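# Route the cable through the bracket slot into the quadrant

## Task

Install the cable so that its block sits on the far side of the slotted bracket, the cable passes through the slot, and its other end rests in the sprung quadrant's pocket, with the quadrant's spring pulling the cable tight.

## Robot and tools

ROBOT. Two arms stand at the table: left_arm, based near y = +0.455 m, and right_arm, near y = -0.462 m. Each carries a sixteen-motor, four-finger hand. left_arm has a left hand and right_arm a right hand; the two are mirror images.

FRAMES. Positions, orientations (quat_wxyz), velocities and move targets use the scene frame. Its origin is on the table top, midway between the arms. +z points up, +x points out over the table, and +y points toward left_arm. Image left and right do not match arm names. Each hand point has its own axes. +z runs along the straight fingers toward the tips. +y points out of the palm face, which lies at y = -0.062 m. +x crosses the palm away from the thumb on the right hand and toward the thumb on the left hand. A rigid mast at the wrist, on the palm side, can strike things.

ROW LAYOUT. Every row is one flat list of 48 numbers, each in [-1, 1], covering both arms even when only one moves. The left arm comes first, then the right, 24 numbers each. Each block starts with six pose numbers, dx, dy, dz, rx, ry, rz. Then come sixteen hand motors in this order: index_mcp, index_abd, index_pip, index_dip, middle_mcp, middle_abd, middle_pip, middle_dip, ring_mcp, ring_abd, ring_pip, ring_dip, thumb_cmc, thumb_axl, thumb_mcp, thumb_ipl. The block ends with current_limit and speed.

POSE NUMBERS are offsets, not poses. They count from the arm's Hand target as it stood when the action or move began, along the scene axes. 1.0 equals 0.6 m of travel or 180 degrees of turn. rx, ry, rz form one rotation vector, turning about the Hand target's position. Within one action every row counts from that same start, so a repeated offset in a later action moves the hand further. Six zeros ask the arm to sit at its Hand target.

HAND NUMBERS are absolute goals. Each maps linearly between its hinge's two stops, and moving toward -1 curls the finger. The straight value of mcp is +0.75, of abd 0, of pip +0.58 and of dip +0.70. For the thumb the straight values are thumb_cmc +0.71, thumb_axl +0.68, thumb_mcp +0.23 and thumb_ipl +0.17. A 0 is a real goal. To leave a hand unchanged, send back its hand_goal, hand_current_limit and hand_speed. current_limit runs from -1 (0 mA) to +1 (550 mA), with a floor of 11 mA. Very low values may not lift a finger. speed sets the rate at (speed+1)/2 of 8.5 rad/s. The starting values are +0.4 and -0.6, and the last values written persist.

TOOLS.
execute_actions(actions, cameras): actions is a list of actions. Each action is a table of up to 15 rows, one row per 1/30 s step. A shorter table repeats its final row to fill 15 steps. cameras lists camera names, or ["all"]. An empty actions list returns images and the scene number.
move(target, speed, blend, blocking, cameras): target is one 48-number row, or up to 15 rows. All of its offsets count from the same starting Hand targets. The hands go in straight lines and all paths finish together. Every move lasts at least 0.5 s and is cut off at 10 s. speed is in m/s, 0.002 to 1, default 0.25; turning is capped at twice that in rad/s. blend, in metres, rounds corners between rows; 0 stops at each one. blocking=false returns after about 0.5 s while the motion continues. The extra "move:" line gives the ending (done, off_target, moving, held, fault) and any limits (paced means clipped; held means steps were withheld). Moves do not avoid obstacles or the other arm. Keep paths away from an arm's own base.
wait(seconds 0 to 10), stop(), clear_fault(arm: left_arm or right_arm), read_manual(section), finished_scene(scene: 1 or 2).
zoom_image(camera, region [x0, y0, x1, y1]): region is in pixels and may be at most 504 by 504. The cameras are cam_high, cam_low, cam_far, cam_left_wrist and cam_right_wrist, all 896x504.

RESULTS. Each arm reports end_effector_position (m), end_effector_quat_wxyz, velocities, Hand target, Joint positions and joint torques. Each hand reports hand_goal, hand_measured, hand_current_ma, and hand_state, which reads moving, goal, blocked or overload. Calls that ran actions list positions at some steps. Every step, the controller clips the command to within 70 mm and 16 degrees of the measured pose, so a hand may stop short. Its next command, even all zeros, asks again. If it still falls short, send the missing distance as an offset. To stop pressing into something, command the target back past the hand point.

AVOID. Letting anything fall off the table, or leaving it off the table, fails the scene. So do hard hits on fixed or heavy objects and long falls of parts. Contact or pressing between the two arms, including one hand gripping the other's fingers, can fail the task. Joint contact torque limits in N m are: waist 54, shoulder 54, elbow 45, forearm roll 24.3, wrist pitch 14.5 and wrist roll 16. Reaching one causes a TORQUE FAULT, which needs clear_fault. A finger motor at 495 mA or more for 5 s shuts down for 10 s. Motors warn at 65 °C with MOTOR HOT, and at 80 °C the arm brakes for at least 30 s. Fast moves strike harder, and targets set deep past a contact press harder. Finish only once the cable stays in place with no help from the robot.

Each tool is called after ">>>" as name([rows], argument=value, ...), one row to a line, values as JSON.

## Session

>>> execute_actions(actions=[])

Scene clock: 0.00 s.
left_arm: end_effector_position=(+0.1681, -0.1137, +0.1725) hand_goal=(+0.754, +0.000, +0.576, +0.696, +0.754, +0.000, +0.576, +0.696, +0.754, +0.000, +0.576, +0.696, +0.714, +0.678, +0.226, +0.168) hand_measured=(+0.754, +0.000, +0.576, +0.696, +0.754, +0.000, +0.576, +0.696, +0.754, +0.000, +0.576, +0.696, +0.714, +0.678, +0.226, +0.168) hand_current_ma=(+0, +0, +0, +0, +0, +0, +0, +0, +0, +0, +0, +0, +0, +0, +0, +0) hand_state=(goal, goal, goal, goal, goal, goal, goal, goal, goal, goal, goal, goal, goal, goal, goal, goal) hand_current_limit=0.40 hand_speed=-0.60 end_effector_quat_wxyz=(+0.005, +0.983, +0.126, -0.131) | right_arm: end_effector_position=(+0.2693, -0.6964, +0.2548) hand_goal=(+0.754, +0.000, +0.576, +0.696, +0.754, +0.000, +0.576, +0.696, +0.754, +0.000, +0.576, +0.696, +0.714, +0.678, +0.226, +0.168) hand_measured=(+0.754, +0.000, +0.576, +0.696, +0.754, +0.000, +0.576, +0.696, +0.754, +0.000, +0.576, +0.696, +0.714, +0.678, +0.226, +0.168) hand_current_ma=(+0, +0, +0, +0, +0, +0, +0, +0, +0, +0, +0, +0, +0, +0, +0, +0) hand_state=(goal, goal, goal, goal, goal, goal, goal, goal, goal, goal, goal, goal, goal, goal, goal, goal) hand_current_limit=0.40 hand_speed=-0.60 end_effector_quat_wxyz=(+0.694, +0.315, -0.645, -0.047)
Joint positions: left_arm=[-1.236 -0.477 -0.929 -0.525 -0.54 2.049] | right_arm=[-0.48 -0.837 -1.043 -0.846 -1.677 -0.675]
Joint velocities: within noise
Joint torques (N m): no reading
Motor temperatures (°C): left_arm=[31 25 33 29 38 36] | right_arm=[25 24 32 30 34 34]
Hand target: left_arm +0.1681, -0.1137, +0.1725; +0.005, +0.983, +0.126, -0.131 | right_arm +0.2693, -0.6964, +0.2548; +0.694, +0.315, -0.645, -0.047

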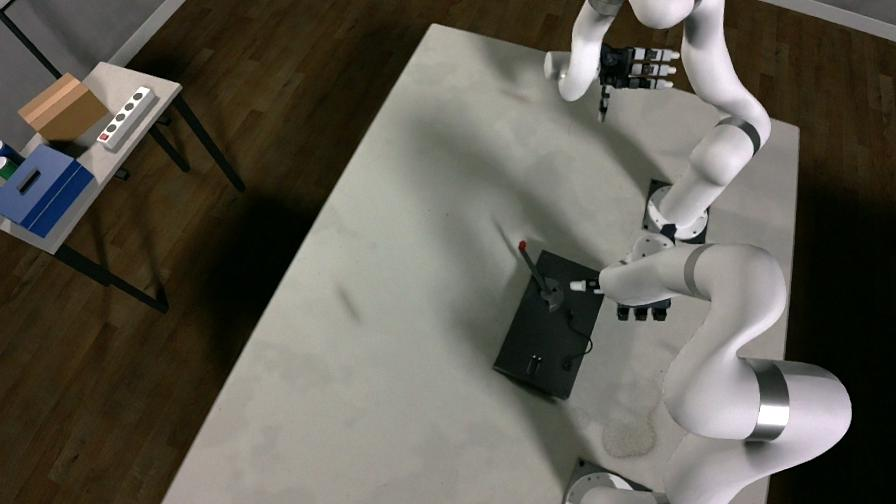

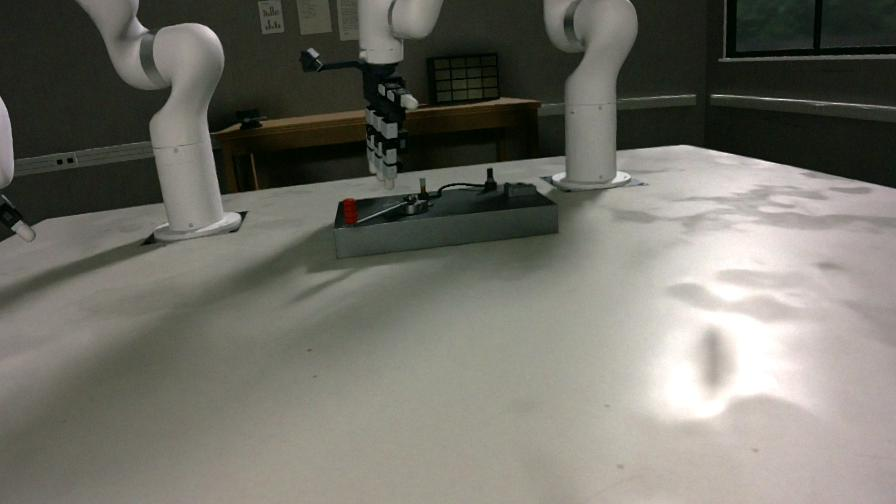

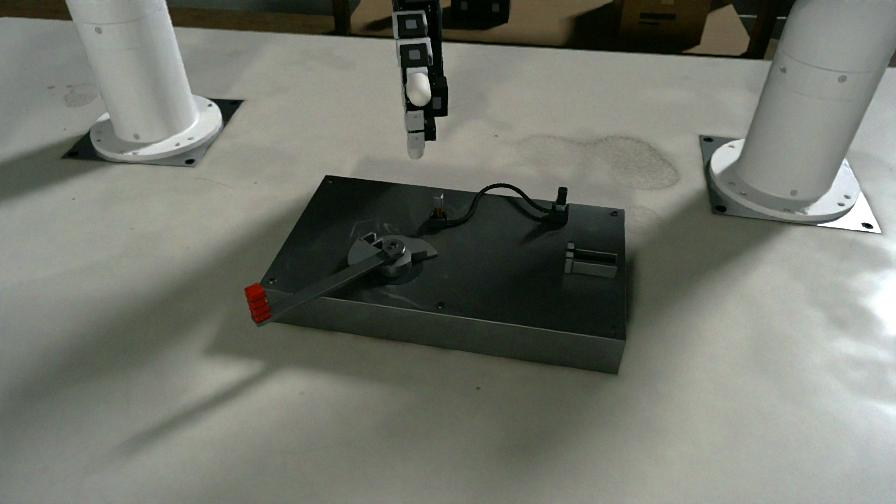

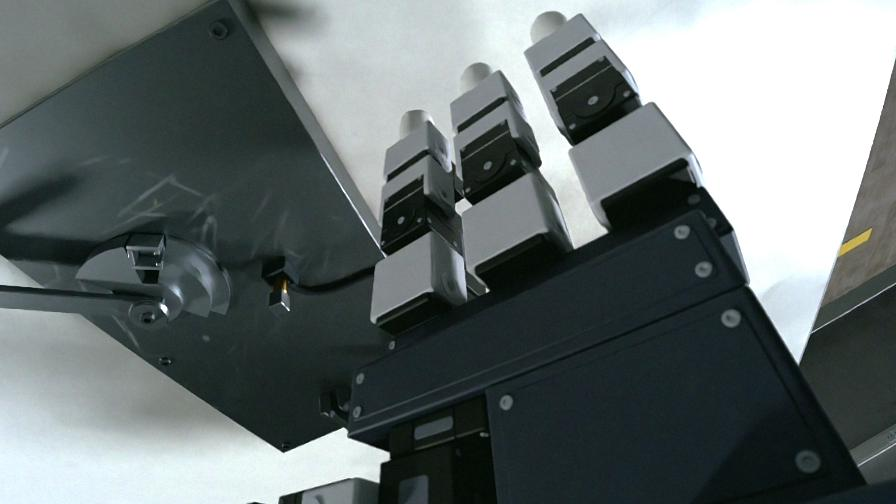

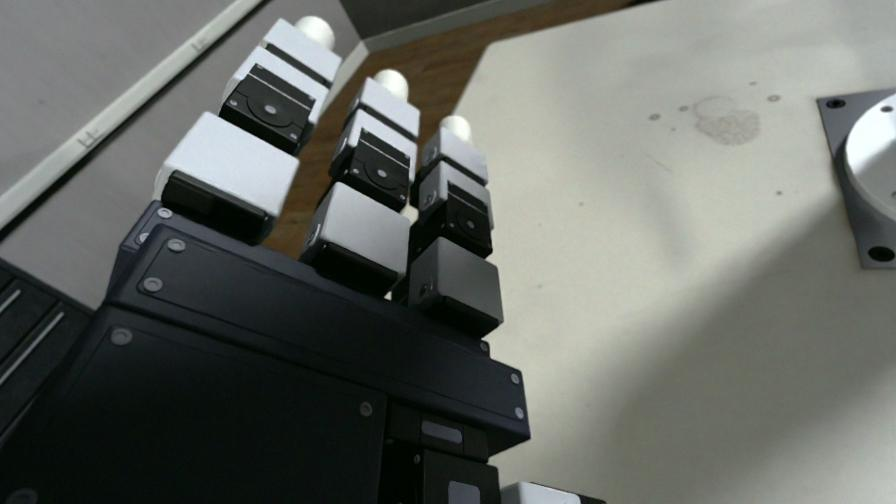

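>>> zoom_image(camera="cam_far", region=[240, 160, 640, 385])

>>> zoom_image(camera="cam_high", region=[480, 220, 620, 410])

>>> zoom_image(camera="cam_left_wrist", region=[0, 180, 400, 480])

>>> zoom_image(camera="cam_low", region=[320, 150, 580, 270])

Scaled by 1.260 from the camera's 896x504 image, which has a finer 1280x720 frame.

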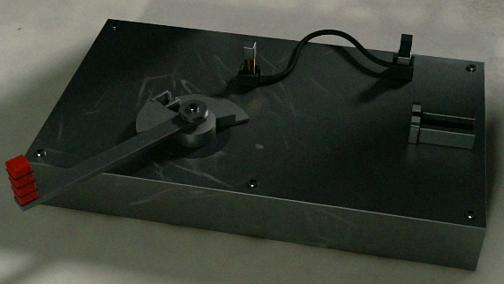

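Scaled by 2.653 from the camera's 896x504 image, which has a finer 1280x720 frame.

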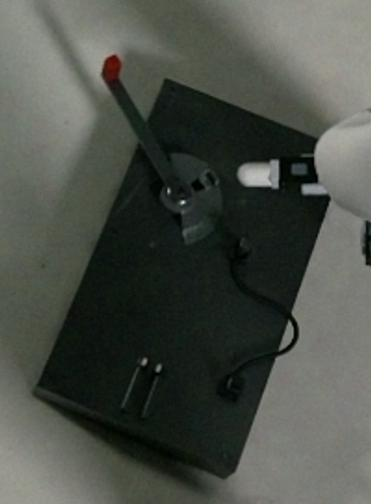

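Scaled by 1.260 from the camera's 896x504 image, which has a finer 1280x720 frame.

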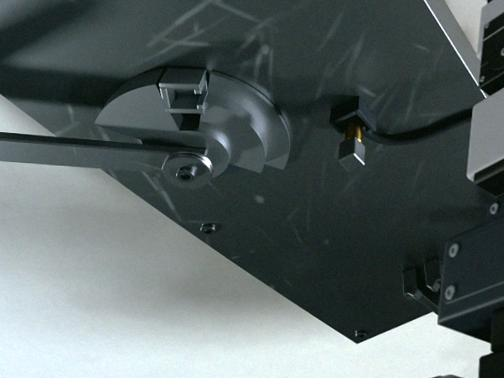

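Scaled by 1.938 from the camera's 896x504 image, which has a finer 1280x720 frame.

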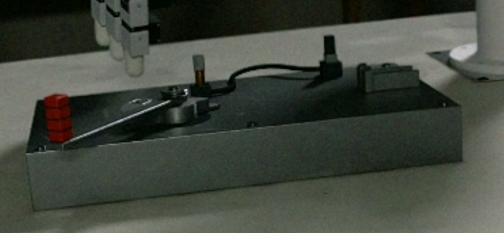

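>>> move(target=[0.1667,-0.1,0.1667,0,0,0,0.754,0,0.576,0.696,0.754,0,0.576,0.696,0.754,0,0.576,0.696,0.714,0.678,0.226,0.168,0.4,-0.6,0,0,0,0,0,0,0.754,0,0.576,0.696,0.754,0,0.576,0.696,0.754,0,0.576,0.696,0.714,0.678,0.226,0.168,0.4,-0.6], cameras=["cam_far","cam_left_wrist"])

Scene clock: 14.80 s.
left_arm: end_effector_position=(+0.2681, -0.1736, +0.2725) hand_goal=(+0.754, +0.000, +0.576, +0.696, +0.754, +0.000, +0.576, +0.696, +0.754, +0.000, +0.576, +0.696, +0.714, +0.678, +0.226, +0.168) hand_measured=(+0.754, +0.000, +0.576, +0.696, +0.754, +0.000, +0.576, +0.696, +0.754, +0.000, +0.576, +0.696, +0.714, +0.678, +0.224, +0.168) hand_current_ma=(+0, +0, +0, +0, +0, +0, +0, +0, +0, +0, +0, +0, +0, +0, -1, +0) hand_state=(goal, goal, goal, goal, goal, goal, goal, goal, goal, goal, goal, goal, goal, goal, goal, goal) hand_current_limit=0.40 hand_speed=-0.60 end_effector_quat_wxyz=(+0.005, +0.983, +0.126, -0.131) | right_arm: end_effector_position=(+0.2693, -0.6964, +0.2548) hand_goal=(+0.754, +0.000, +0.576, +0.696, +0.754, +0.000, +0.576, +0.696, +0.754, +0.000, +0.576, +0.696, +0.714, +0.678, +0.226, +0.168) hand_measured=(+0.756, +0.000, +0.576, +0.696, +0.756, +0.000, +0.576, +0.696, +0.756, +0.000, +0.576, +0.696, +0.716, +0.678, +0.226, +0.168) hand_current_ma=(+5, +1, +1, +0, +6, +1, +1, +0, +5, +1, +1, +0, +3, -1, +0, -1) hand_state=(goal, goal, goal, goal, goal, goal, goal, goal, goal, goal, goal, goal, goal, goal, goal, goal) hand_current_limit=0.40 hand_speed=-0.60 end_effector_quat_wxyz=(+0.694, +0.315, -0.645, -0.047)
Joint positions: left_arm=[-1.099 -0.511 -1.257 -0.346 -0.838 1.965] | right_arm=[-0.48 -0.837 -1.043 -0.846 -1.677 -0.675]
Joint torques (N m): left_arm=[13.27 14.91 -20.16 3.59 -2.55 -0.95] | right_arm=[-0.09 37.24 -8.09 -0.08 -1.19 -0.03]
Hand target: left_arm +0.2682, -0.1737, +0.2725; +0.005, +0.983, +0.126, -0.131 | right_arm +0.2693, -0.6964, +0.2548; +0.694, +0.315, -0.645, -0.047
Off the commanded pose: left_arm 0.000 m, 0 deg | right_arm 0.000 m, 0 deg.
move: done
camera_calibration:
cam_left_wrist: T_world_to_cam=[[-0.881007, 0.390218, 0.2675, 0.189468], [0.46963, 0.652944, 0.594233, -0.215875], [0.0572179, 0.649149, -0.758506, 0.425999], [0, 0, 0, 1]] pos_world=[0.243929, -0.209517, 0.40072]
Images, in order (width x height): cam_far 896x504, cam_left_wrist 896x504.

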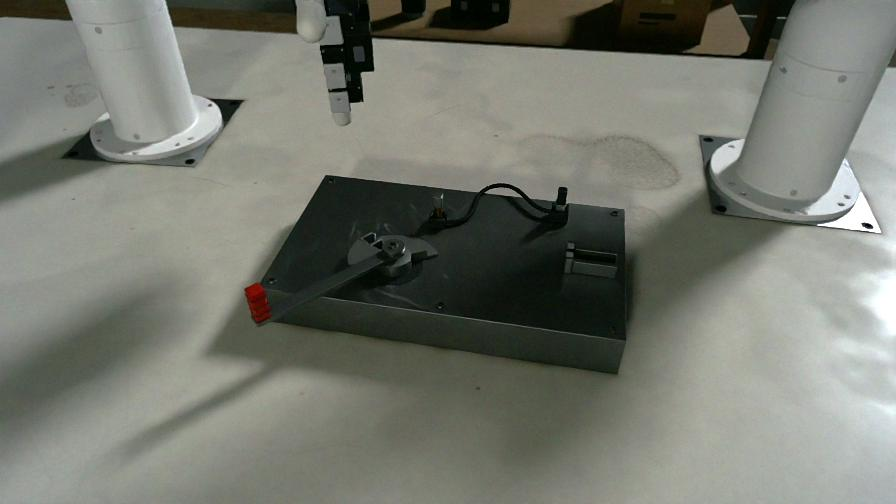

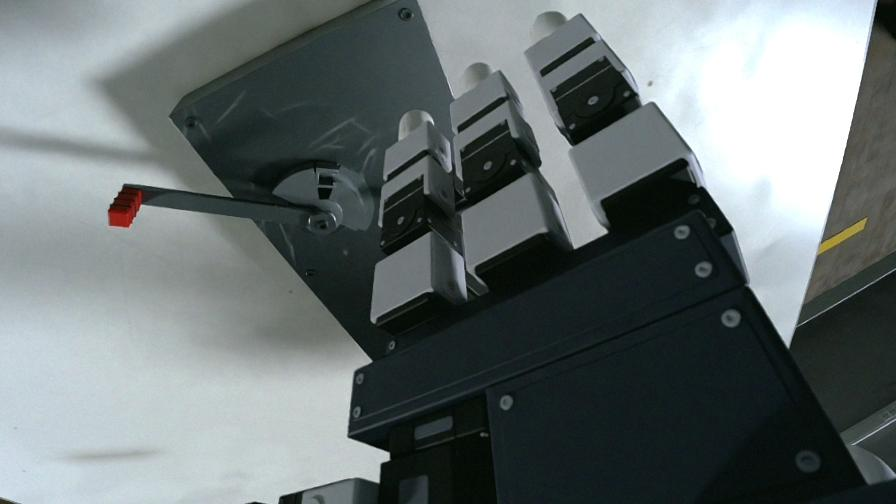

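>>> move(target=[-0.2467,0.29,-0.12,0,0,0,0.754,0,0.576,0.696,0.754,0,0.576,0.696,0.754,0,0.576,0.696,0.714,0.678,0.226,0.168,0.4,-0.6,0,0,0,0,0,0,0.754,0,0.576,0.696,0.754,0,0.576,0.696,0.754,0,0.576,0.696,0.714,0.678,0.226,0.168,0.4,-0.6], cameras=["cam_far","cam_left_wrist"])

>>> zoom_image(camera="cam_left_wrist", region=[0, 0, 400, 504])

>>> zoom_image(camera="cam_far", region=[330, 160, 480, 290])

>>> zoom_image(camera="cam_far", region=[490, 170, 640, 300])

Scene clock: 17.27 s.
left_arm: end_effector_position=(+0.1202, +0.0003, +0.2005) hand_goal=(+0.754, +0.000, +0.576, +0.696, +0.754, +0.000, +0.576, +0.696, +0.754, +0.000, +0.576, +0.696, +0.714, +0.678, +0.226, +0.168) hand_measured=(+0.754, +0.000, +0.576, +0.696, +0.754, +0.000, +0.576, +0.696, +0.754, +0.000, +0.576, +0.696, +0.714, +0.678, +0.224, +0.168) hand_current_ma=(+0, +0, +0, +0, +0, +0, +0, +0, +0, +0, +0, +0, +0, +0, -1, +0) hand_state=(goal, goal, goal, goal, goal, goal, goal, goal, goal, goal, goal, goal, goal, goal, goal, goal) hand_current_limit=0.40 hand_speed=-0.60 end_effector_quat_wxyz=(+0.005, +0.983, +0.126, -0.131) | right_arm: end_effector_position=(+0.2693, -0.6964, +0.2548) hand_goal=(+0.754, +0.000, +0.576, +0.696, +0.754, +0.000, +0.576, +0.696, +0.754, +0.000, +0.576, +0.696, +0.714, +0.678, +0.226, +0.168) hand_measured=(+0.756, +0.000, +0.576, +0.696, +0.756, +0.000, +0.576, +0.696, +0.756, +0.000, +0.576, +0.696, +0.716, +0.678, +0.226, +0.168) hand_current_ma=(+5, +1, +1, +0, +6, +1, +1, +0, +5, +1, +1, +0, +3, -1, +0, -1) hand_state=(goal, goal, goal, goal, goal, goal, goal, goal, goal, goal, goal, goal, goal, goal, goal, goal) hand_current_limit=0.40 hand_speed=-0.60 end_effector_quat_wxyz=(+0.694, +0.315, -0.645, -0.047)
Joint positions: left_arm=[-1.278 -0.172 -0.593 -0.565 -0.505 2.05] | right_arm=[-0.48 -0.837 -1.043 -0.846 -1.677 -0.675]
Joint torques (N m): left_arm=[-12.27 23.7 -6.08 -3.41 2.25 0.92] | right_arm=[0.21 36.34 -7.89 -0.39 -1.23 0.04]
Hand target: left_arm +0.1201, +0.0003, +0.2005; +0.005, +0.983, +0.126, -0.131 | right_arm +0.2693, -0.6964, +0.2548; +0.694, +0.315, -0.645, -0.047
Off the commanded pose: left_arm 0.000 m, 0 deg | right_arm 0.000 m, 0 deg.
move: done
camera_calibration:
cam_left_wrist: T_world_to_cam=[[-0.881007, 0.390218, 0.2675, 0.0104798], [0.46963, 0.652944, 0.594233, -0.217132], [0.0572179, 0.649149, -0.758506, 0.266968], [0, 0, 0, 1]] pos_world=[0.0959289, -0.0356166, 0.32872]
Images, in order (width x height): cam_far 896x504, cam_left_wrist 896x504.

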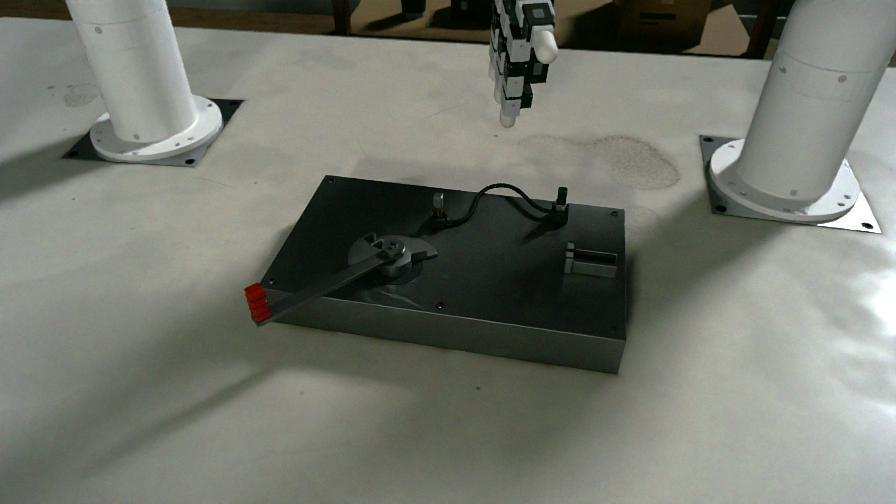

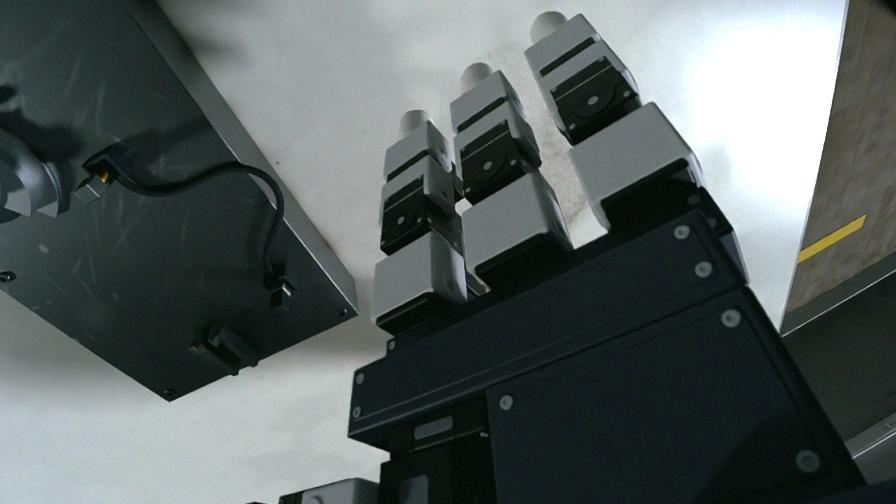

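Scaled by 1.000.

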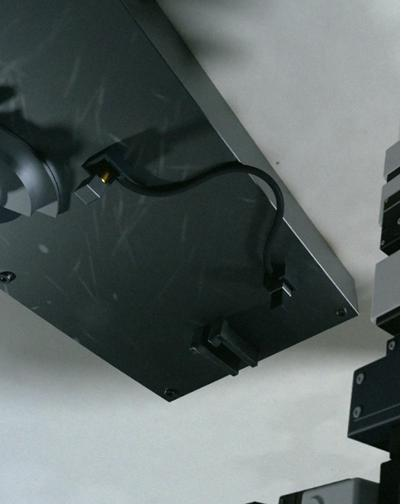

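Scaled by 3.360 from the camera's 896x504 image, which has a finer 1280x720 frame.

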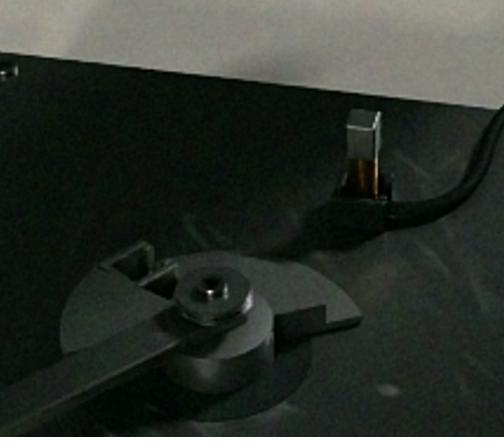

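Scaled by 3.360 from the camera's 896x504 image, which has a finer 1280x720 frame.

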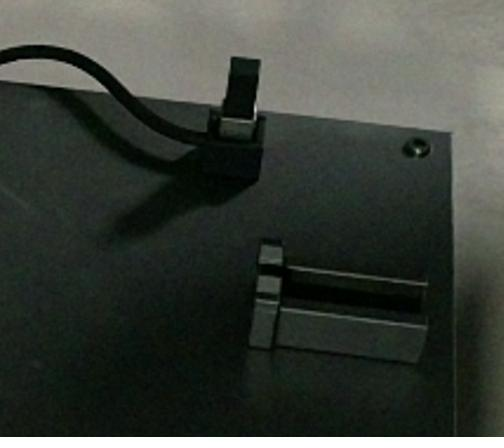

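>>> move(target=[0.083,0.133,-0.09,0,0,0,-0.342,0,-0.883,0.261,-0.342,0,-0.883,0.261,-0.342,0,-0.883,0.261,0.714,0.678,0.226,0.168,0.4,-0.4,0,0,0,0,0,0,0.754,0,0.576,0.696,0.754,0,0.576,0.696,0.754,0,0.576,0.696,0.714,0.678,0.226,0.168,0.4,-0.6], cameras=["cam_far","cam_left_wrist"])

>>> zoom_image(camera="cam_left_wrist", region=[0, 100, 300, 350])

Scene clock: 22.93 s.
left_arm: end_effector_position=(+0.1699, +0.0801, +0.1465) hand_goal=(-0.342, +0.000, -0.882, +0.262, -0.342, +0.000, -0.882, +0.262, -0.342, +0.000, -0.882, +0.262, +0.714, +0.678, +0.226, +0.168) hand_measured=(-0.324, +0.000, -0.878, +0.264, -0.324, +0.000, -0.878, +0.264, -0.324, +0.000, -0.878, +0.264, +0.714, +0.678, +0.224, +0.168) hand_current_ma=(+20, +0, +1, +1, +19, +0, +1, +1, +20, +0, +1, +1, +0, +0, -1, +0) hand_state=(goal, goal, goal, goal, goal, goal, goal, goal, goal, goal, goal, goal, goal, goal, goal, goal) hand_current_limit=0.40 hand_speed=-0.40 end_effector_quat_wxyz=(+0.005, +0.983, +0.126, -0.131) | right_arm: end_effector_position=(+0.2693, -0.6964, +0.2548) hand_goal=(+0.754, +0.000, +0.576, +0.696, +0.754, +0.000, +0.576, +0.696, +0.754, +0.000, +0.576, +0.696, +0.714, +0.678, +0.226, +0.168) hand_measured=(+0.756, +0.000, +0.576, +0.696, +0.756, +0.000, +0.576, +0.696, +0.756, +0.000, +0.576, +0.696, +0.716, +0.678, +0.226, +0.168) hand_current_ma=(+5, +1, +1, +0, +6, +1, +1, +0, +5, +1, +1, +0, +3, -1, +0, -1) hand_state=(goal, goal, goal, goal, goal, goal, goal, goal, goal, goal, goal, goal, goal, goal, goal, goal) hand_current_limit=0.40 hand_speed=-0.60 end_effector_quat_wxyz=(+0.694, +0.315, -0.645, -0.047)
Joint positions: left_arm=[-1.068 -0.192 -0.424 -0.713 -0.392 2.435] | right_arm=[-0.48 -0.837 -1.043 -0.846 -1.677 -0.675]
Joint torques (N m): left_arm=[11.94 1.97 -3.85 -3.78 2.27 0.8] | right_arm=[-0.11 35.34 -7.82 -0.25 -1.23 -0.09]
Hand target: left_arm +0.1699, +0.0801, +0.1465; +0.005, +0.983, +0.126, -0.131 | right_arm +0.2693, -0.6964, +0.2548; +0.694, +0.315, -0.645, -0.047
Off the commanded pose: left_arm 0.000 m, 0 deg | right_arm 0.000 m, 0 deg.
move: done
camera_calibration:
cam_left_wrist: T_world_to_cam=[[-0.881001, 0.39024, 0.26749, 0.0376602], [0.46963, 0.652828, 0.59436, -0.260566], [0.0573183, 0.649253, -0.75841, 0.171311], [0, 0, 0, 1]] pos_world=[0.145729, 0.0441838, 0.27472]
Images, in order (width x height): cam_far 896x504, cam_left_wrist 896x504.

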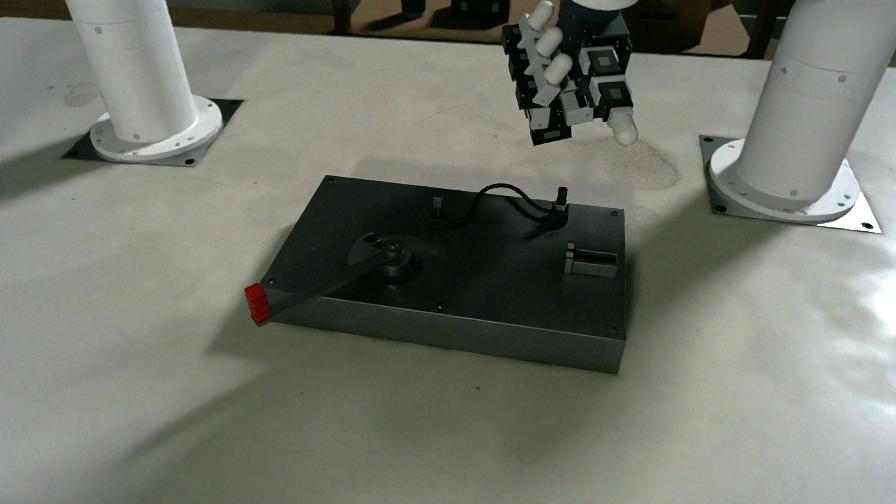

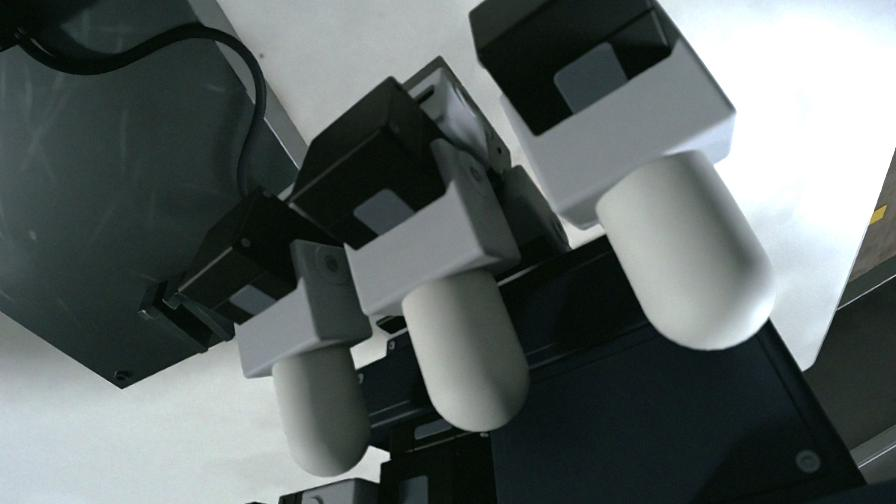

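Scaled by 1.680 from the camera's 896x504 image, which has a finer 1280x720 frame.

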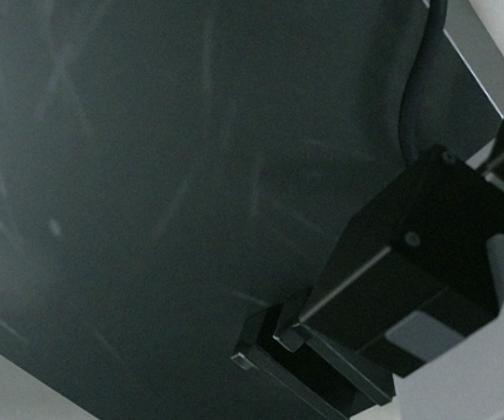

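>>> move(target=[-0.003,-0.1,0.043,0,0,0,0.754,0,0.576,0.696,0.754,0,0.576,0.696,0.754,0,0.576,0.696,0.714,0.678,0.226,0.168,0.4,-0.4,0,0,0,0,0,0,0.754,0,0.576,0.696,0.754,0,0.576,0.696,0.754,0,0.576,0.696,0.714,0.678,0.226,0.168,0.4,-0.6], cameras=["cam_left_wrist"])

>>> zoom_image(camera="cam_left_wrist", region=[0, 100, 400, 400])

Scene clock: 25.40 s.
left_arm: end_effector_position=(+0.1681, +0.0202, +0.1723) hand_goal=(+0.754, +0.000, +0.576, +0.696, +0.754, +0.000, +0.576, +0.696, +0.754, +0.000, +0.576, +0.696, +0.714, +0.678, +0.226, +0.168) hand_measured=(+0.750, +0.000, +0.572, +0.694, +0.750, +0.000, +0.572, +0.694, +0.750, +0.000, +0.572, +0.694, +0.714, +0.678, +0.224, +0.168) hand_current_ma=(-2, +0, -1, -1, -2, +0, -2, -1, -2, +0, -1, -1, +0, +0, -1, +0) hand_state=(goal, goal, goal, goal, goal, goal, goal, goal, goal, goal, goal, goal, goal, goal, goal, goal) hand_current_limit=0.40 hand_speed=-0.40 end_effector_quat_wxyz=(+0.005, +0.983, +0.126, -0.131) | right_arm: end_effector_position=(+0.2693, -0.6964, +0.2548) hand_goal=(+0.754, +0.000, +0.576, +0.696, +0.754, +0.000, +0.576, +0.696, +0.754, +0.000, +0.576, +0.696, +0.714, +0.678, +0.226, +0.168) hand_measured=(+0.756, +0.000, +0.576, +0.696, +0.756, +0.000, +0.576, +0.696, +0.756, +0.000, +0.576, +0.696, +0.716, +0.678, +0.226, +0.168) hand_current_ma=(+5, +1, +1, +0, +6, +1, +1, +0, +5, +1, +1, +0, +3, -1, +0, -1) hand_state=(goal, goal, goal, goal, goal, goal, goal, goal, goal, goal, goal, goal, goal, goal, goal, goal) hand_current_limit=0.40 hand_speed=-0.60 end_effector_quat_wxyz=(+0.694, +0.315, -0.645, -0.047)
Joint positions: left_arm=[-1.141 -0.23 -0.571 -0.601 -0.466 2.236] | right_arm=[-0.48 -0.837 -1.043 -0.846 -1.677 -0.675]
Joint torques (N m): left_arm=[-12.57 5.3 -16.23 3.18 -2.65 -0.96] | right_arm=[-0.24 35.47 -8.03 -0.22 -1.13 -0.03]
Hand target: left_arm +0.1681, +0.0201, +0.1723; +0.005, +0.983, +0.126, -0.131 | right_arm +0.2693, -0.6964, +0.2548; +0.694, +0.315, -0.645, -0.047
Off the commanded pose: left_arm 0.000 m, 0 deg | right_arm 0.000 m, 0 deg.
move: done
camera_calibration:
cam_left_wrist: T_world_to_cam=[[-0.881023, 0.390218, 0.267447, 0.0526037], [0.469599, 0.653001, 0.594193, -0.235828], [0.0572221, 0.649091, -0.758556, 0.229992], [0, 0, 0, 1]] pos_world=[0.143929, -0.0158169, 0.300521]
Images, in order (width x height): cam_left_wrist 896x504.

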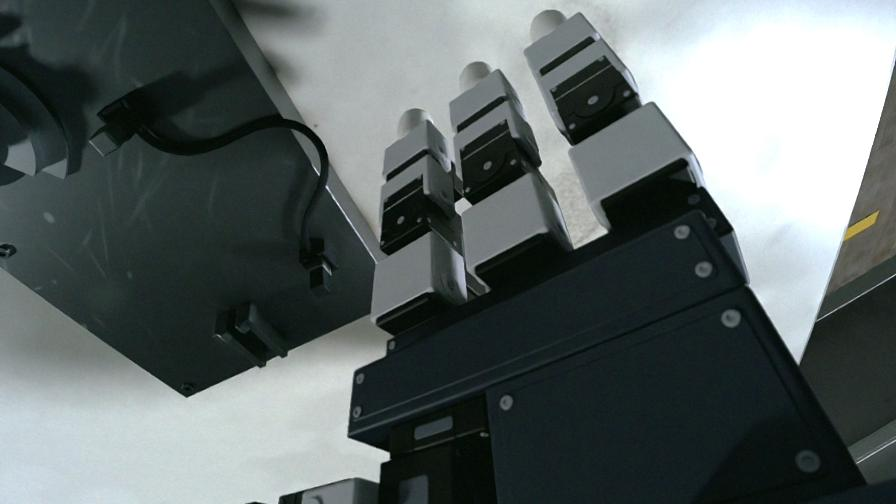

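Scaled by 1.260 from the camera's 896x504 image, which has a finer 1280x720 frame.

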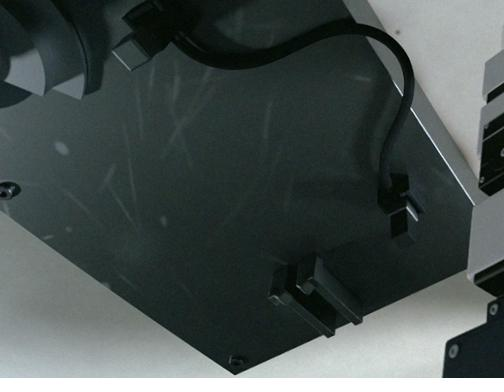

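>>> zoom_image(camera="cam_left_wrist", region=[200, 210, 380, 390])

>>> zoom_image(camera="cam_left_wrist", region=[0, 50, 180, 210])

Scaled by 2.800 from the camera's 896x504 image, which has a finer 1280x720 frame.

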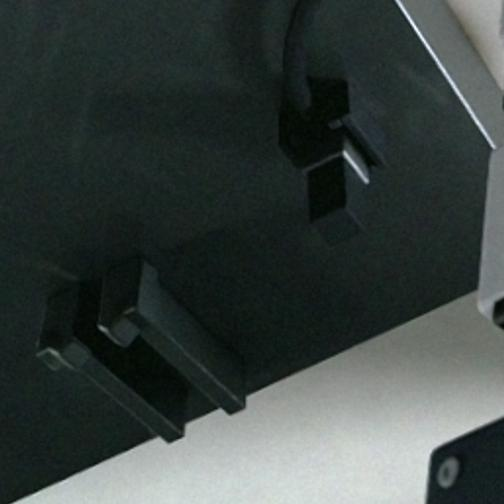

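Scaled by 2.800 from the camera's 896x504 image, which has a finer 1280x720 frame.

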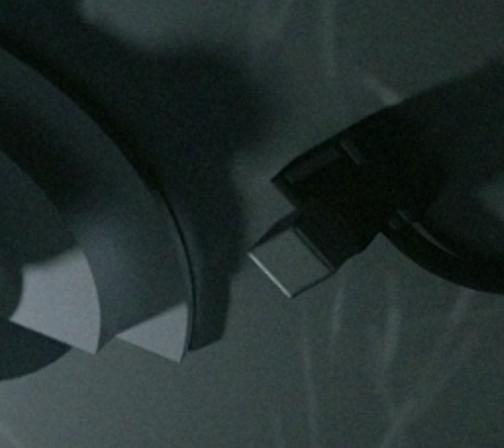

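>>> move(target=[0.1248,0.0832,0.1628,0.0032,-0.0847,-0.0815,0.754,0.1,0.576,0.696,0.754,-0.1,0.576,0.696,1,0,1,1,0.714,0.678,0.226,0.168,0.4,-0.4,0,0,0,0,0,0,0.754,0,0.576,0.696,0.754,0,0.576,0.696,0.754,0,0.576,0.696,0.714,0.678,0.226,0.168,0.4,-0.6], cameras=["cam_far","cam_low","cam_left_wrist"])

>>> zoom_image(camera="cam_left_wrist", region=[100, 0, 500, 400])

Scene clock: 43.33 s.
left_arm: end_effector_position=(+0.2430, +0.0701, +0.2699) hand_goal=(+0.754, +0.100, +0.576, +0.696, +0.754, -0.100, +0.576, +0.696, +1.000, +0.000, +1.000, +1.000, +0.714, +0.678, +0.226, +0.168) hand_measured=(+0.750, +0.098, +0.574, +0.694, +0.750, -0.096, +0.572, +0.694, +0.988, +0.000, +0.994, +0.996, +0.714, +0.678, +0.224, +0.168) hand_current_ma=(-2, -1, -1, -1, -2, +2, -1, -1, -10, +0, -4, -1, +0, +0, -2, +0) hand_state=(goal, goal, goal, goal, goal, goal, goal, goal, goal, goal, goal, goal, goal, goal, goal, goal) hand_current_limit=0.40 hand_speed=-0.40 end_effector_quat_wxyz=(+0.000, +1.000, -0.001, +0.002) | right_arm: end_effector_position=(+0.2693, -0.6964, +0.2548) hand_goal=(+0.754, +0.000, +0.576, +0.696, +0.754, +0.000, +0.576, +0.696, +0.754, +0.000, +0.576, +0.696, +0.714, +0.678, +0.226, +0.168) hand_measured=(+0.756, +0.000, +0.576, +0.696, +0.756, +0.000, +0.576, +0.696, +0.756, +0.000, +0.576, +0.696, +0.716, +0.678, +0.226, +0.168) hand_current_ma=(+5, +1, +1, +0, +6, +1, +1, +0, +5, +1, +1, +0, +3, -1, +0, -1) hand_state=(goal, goal, goal, goal, goal, goal, goal, goal, goal, goal, goal, goal, goal, goal, goal, goal) hand_current_limit=0.40 hand_speed=-0.60 end_effector_quat_wxyz=(+0.694, +0.315, -0.645, -0.047)
Joint positions: left_arm=[-0.987 0.057 -0.552 0.004 -0.607 2.087] | right_arm=[-0.48 -0.837 -1.043 -0.846 -1.677 -0.675]
Joint torques (N m): left_arm=[12.63 19.92 -18.83 3.08 -2.34 -1.01] | right_arm=[0.81 36.3 -7.35 -0.29 -1.22 0.05]
Hand target: left_arm +0.2430, +0.0701, +0.2700; +0.000, +1.000, -0.001, +0.002 | right_arm +0.2693, -0.6964, +0.2548; +0.694, +0.315, -0.645, -0.047
Off the commanded pose: left_arm 0.000 m, 0 deg | right_arm 0.000 m, 0 deg.
move: done
camera_calibration:
cam_left_wrist: T_world_to_cam=[[-0.794395, 0.60557, 0.0471281, 0.0962732], [0.445276, 0.527831, 0.723273, -0.381812], [0.413116, 0.59555, -0.688953, 0.165869], [0, 0, 0, 1]] pos_world=[0.177967, 0.0444488, 0.385893]
Images, in order (width x height): cam_low 896x504, cam_far 896x504, cam_left_wrist 896x504.

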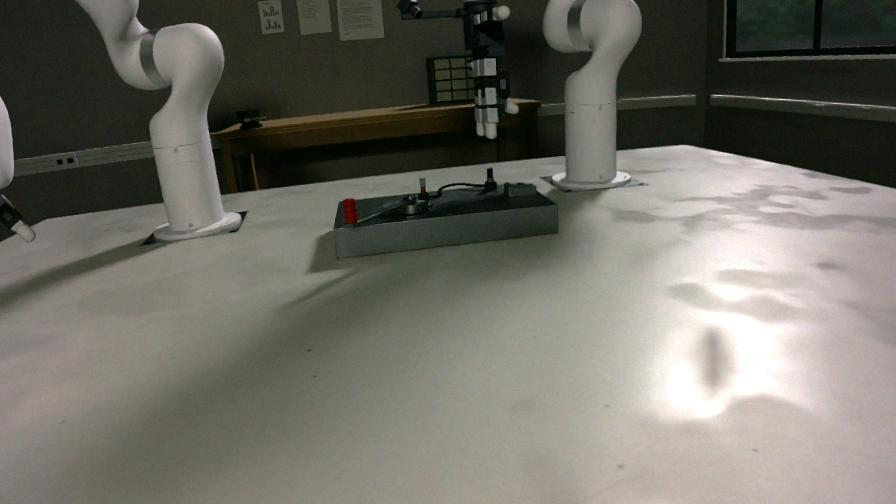

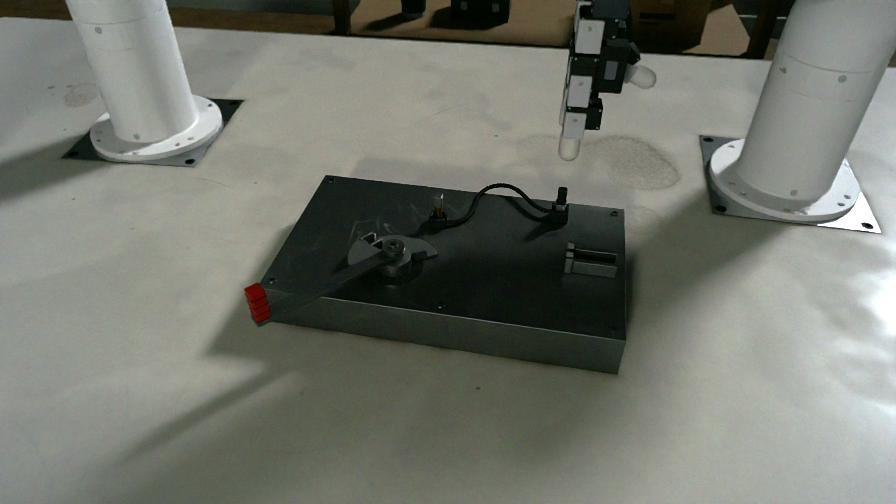

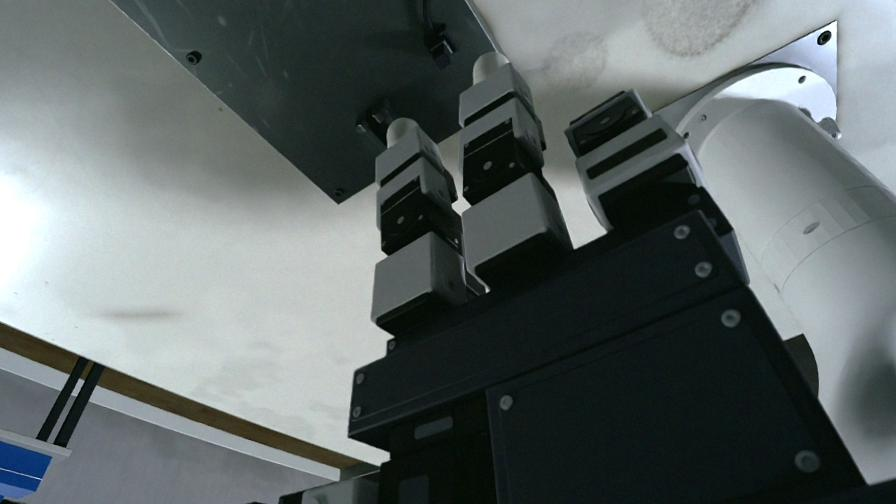

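Scaled by 1.260 from the camera's 896x504 image, which has a finer 1280x720 frame.

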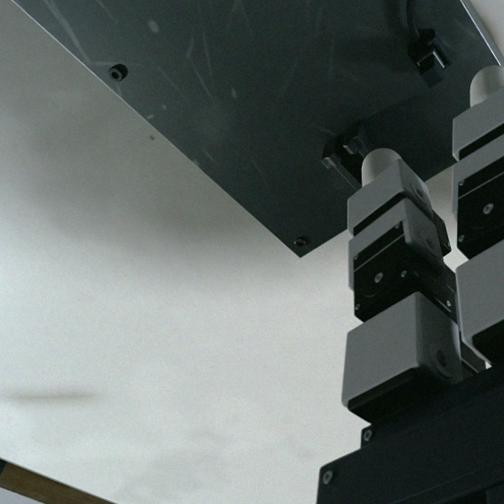

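>>> zoom_image(camera="cam_left_wrist", region=[350, 0, 500, 150])

>>> zoom_image(camera="cam_low", region=[400, 90, 560, 220])

Scaled by 3.360 from the camera's 896x504 image, which has a finer 1280x720 frame.

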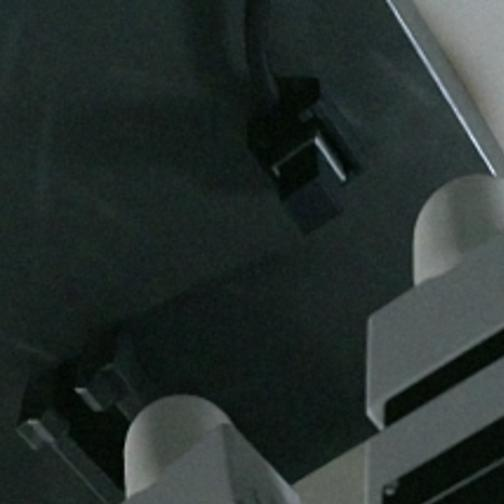

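Scaled by 3.150 from the camera's 896x504 image, which has a finer 1280x720 frame.

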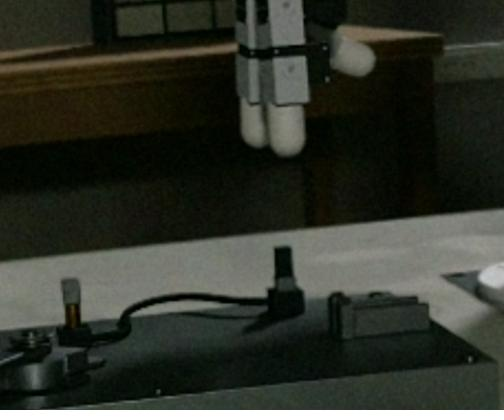

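>>> move(target=[0.0058,0.0117,-0.075,0,0,0,0.754,0.1,0.576,0.696,0.754,-0.1,0.576,0.696,1,0,1,1,0.714,0.678,0.226,0.168,0.4,-0.4,0,0,0,0,0,0,0.754,0,0.576,0.696,0.754,0,0.576,0.696,0.754,0,0.576,0.696,0.714,0.678,0.226,0.168,0.4,-0.6], cameras=["cam_far","cam_low","cam_left_wrist"])

>>> zoom_image(camera="cam_left_wrist", region=[350, 0, 550, 200])

>>> zoom_image(camera="cam_low", region=[420, 100, 560, 220])

>>> zoom_image(camera="cam_far", region=[500, 110, 640, 250])

Scene clock: 47.53 s.
left_arm: end_effector_position=(+0.2465, +0.0771, +0.2250) hand_goal=(+0.754, +0.100, +0.576, +0.696, +0.754, -0.100, +0.576, +0.696, +1.000, +0.000, +1.000, +1.000, +0.714, +0.678, +0.226, +0.168) hand_measured=(+0.750, +0.098, +0.574, +0.694, +0.750, -0.096, +0.572, +0.694, +0.988, +0.000, +0.994, +0.996, +0.714, +0.678, +0.224, +0.168) hand_current_ma=(-2, -1, -1, -1, -2, +2, -1, -1, -10, +0, -4, -1, +0, +0, -2, +0) hand_state=(goal, goal, goal, goal, goal, goal, goal, goal, goal, goal, goal, goal, goal, goal, goal, goal) hand_current_limit=0.40 hand_speed=-0.40 end_effector_quat_wxyz=(+0.000, +1.000, -0.001, +0.002) | right_arm: end_effector_position=(+0.2693, -0.6964, +0.2548) hand_goal=(+0.754, +0.000, +0.576, +0.696, +0.754, +0.000, +0.576, +0.696, +0.754, +0.000, +0.576, +0.696, +0.714, +0.678, +0.226, +0.168) hand_measured=(+0.756, +0.000, +0.576, +0.696, +0.756, +0.000, +0.576, +0.696, +0.756, +0.000, +0.576, +0.696, +0.716, +0.678, +0.226, +0.168) hand_current_ma=(+5, +1, +1, +0, +6, +1, +1, +0, +5, +1, +1, +0, +3, -1, +0, -1) hand_state=(goal, goal, goal, goal, goal, goal, goal, goal, goal, goal, goal, goal, goal, goal, goal, goal) hand_current_limit=0.40 hand_speed=-0.60 end_effector_quat_wxyz=(+0.694, +0.315, -0.645, -0.047)
Joint positions: left_arm=[-0.968 -0.028 -0.507 0.006 -0.476 2.105] | right_arm=[-0.48 -0.837 -1.043 -0.846 -1.677 -0.675]
Joint torques (N m): left_arm=[13.01 0.95 -7.07 -3.02 2.5 0.73] | right_arm=[0.57 35.24 -7.45 -0.42 -1.19 -0.04]
Hand target: left_arm +0.2465, +0.0771, +0.2250; +0.000, +1.000, -0.001, +0.002 | right_arm +0.2693, -0.6964, +0.2548; +0.694, +0.315, -0.645, -0.047
Off the commanded pose: left_arm 0.000 m, 0 deg | right_arm 0.000 m, 0 deg.
move: done
camera_calibration:
cam_left_wrist: T_world_to_cam=[[-0.794307, 0.605691, 0.0470627, 0.0968515], [0.445254, 0.527701, 0.723381, -0.354572], [0.413311, 0.595542, -0.688843, 0.12929], [0, 0, 0, 1]] pos_world=[0.181368, 0.0514489, 0.340993]
Images, in order (width x height): cam_low 896x504, cam_far 896x504, cam_left_wrist 896x504.

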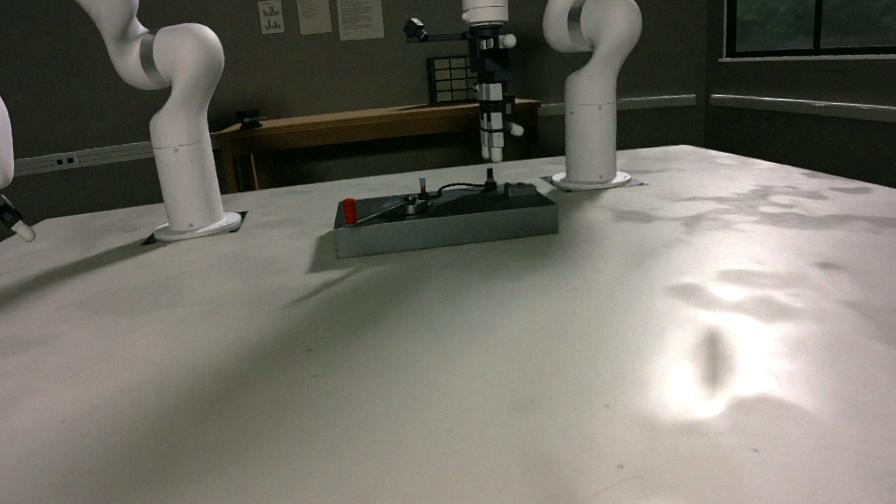

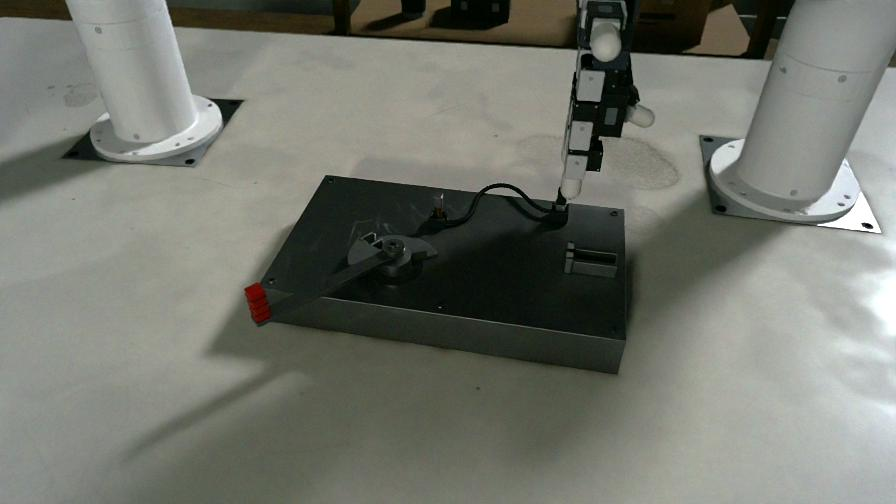

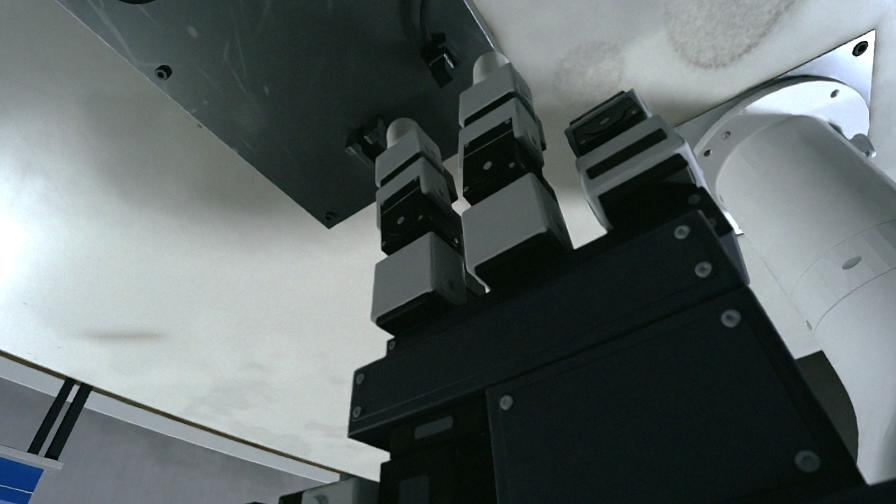

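Scaled by 2.520 from the camera's 896x504 image, which has a finer 1280x720 frame.

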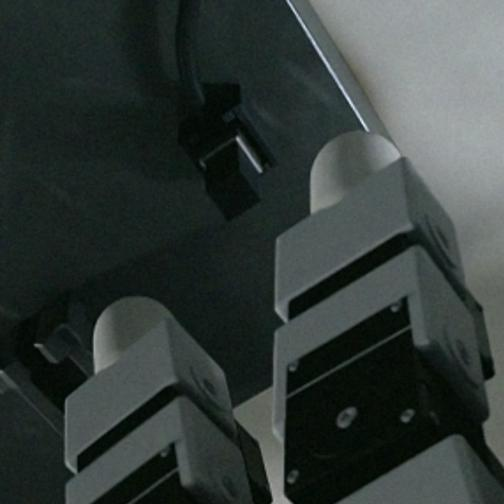

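Scaled by 3.600 from the camera's 896x504 image, which has a finer 1280x720 frame.

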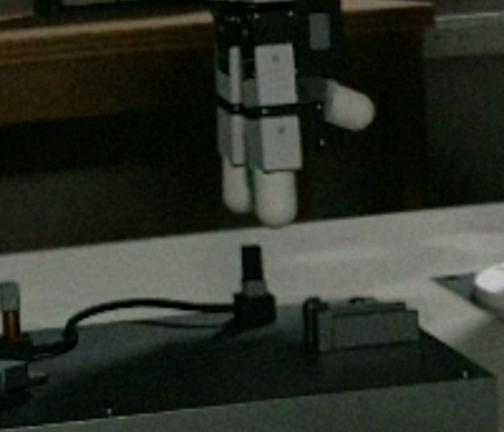

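Scaled by 3.600 from the camera's 896x504 image, which has a finer 1280x720 frame.

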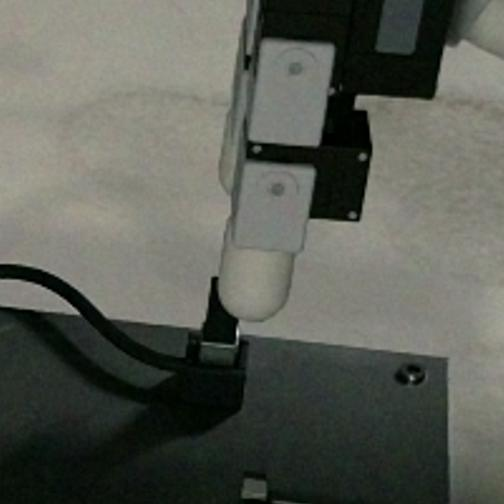

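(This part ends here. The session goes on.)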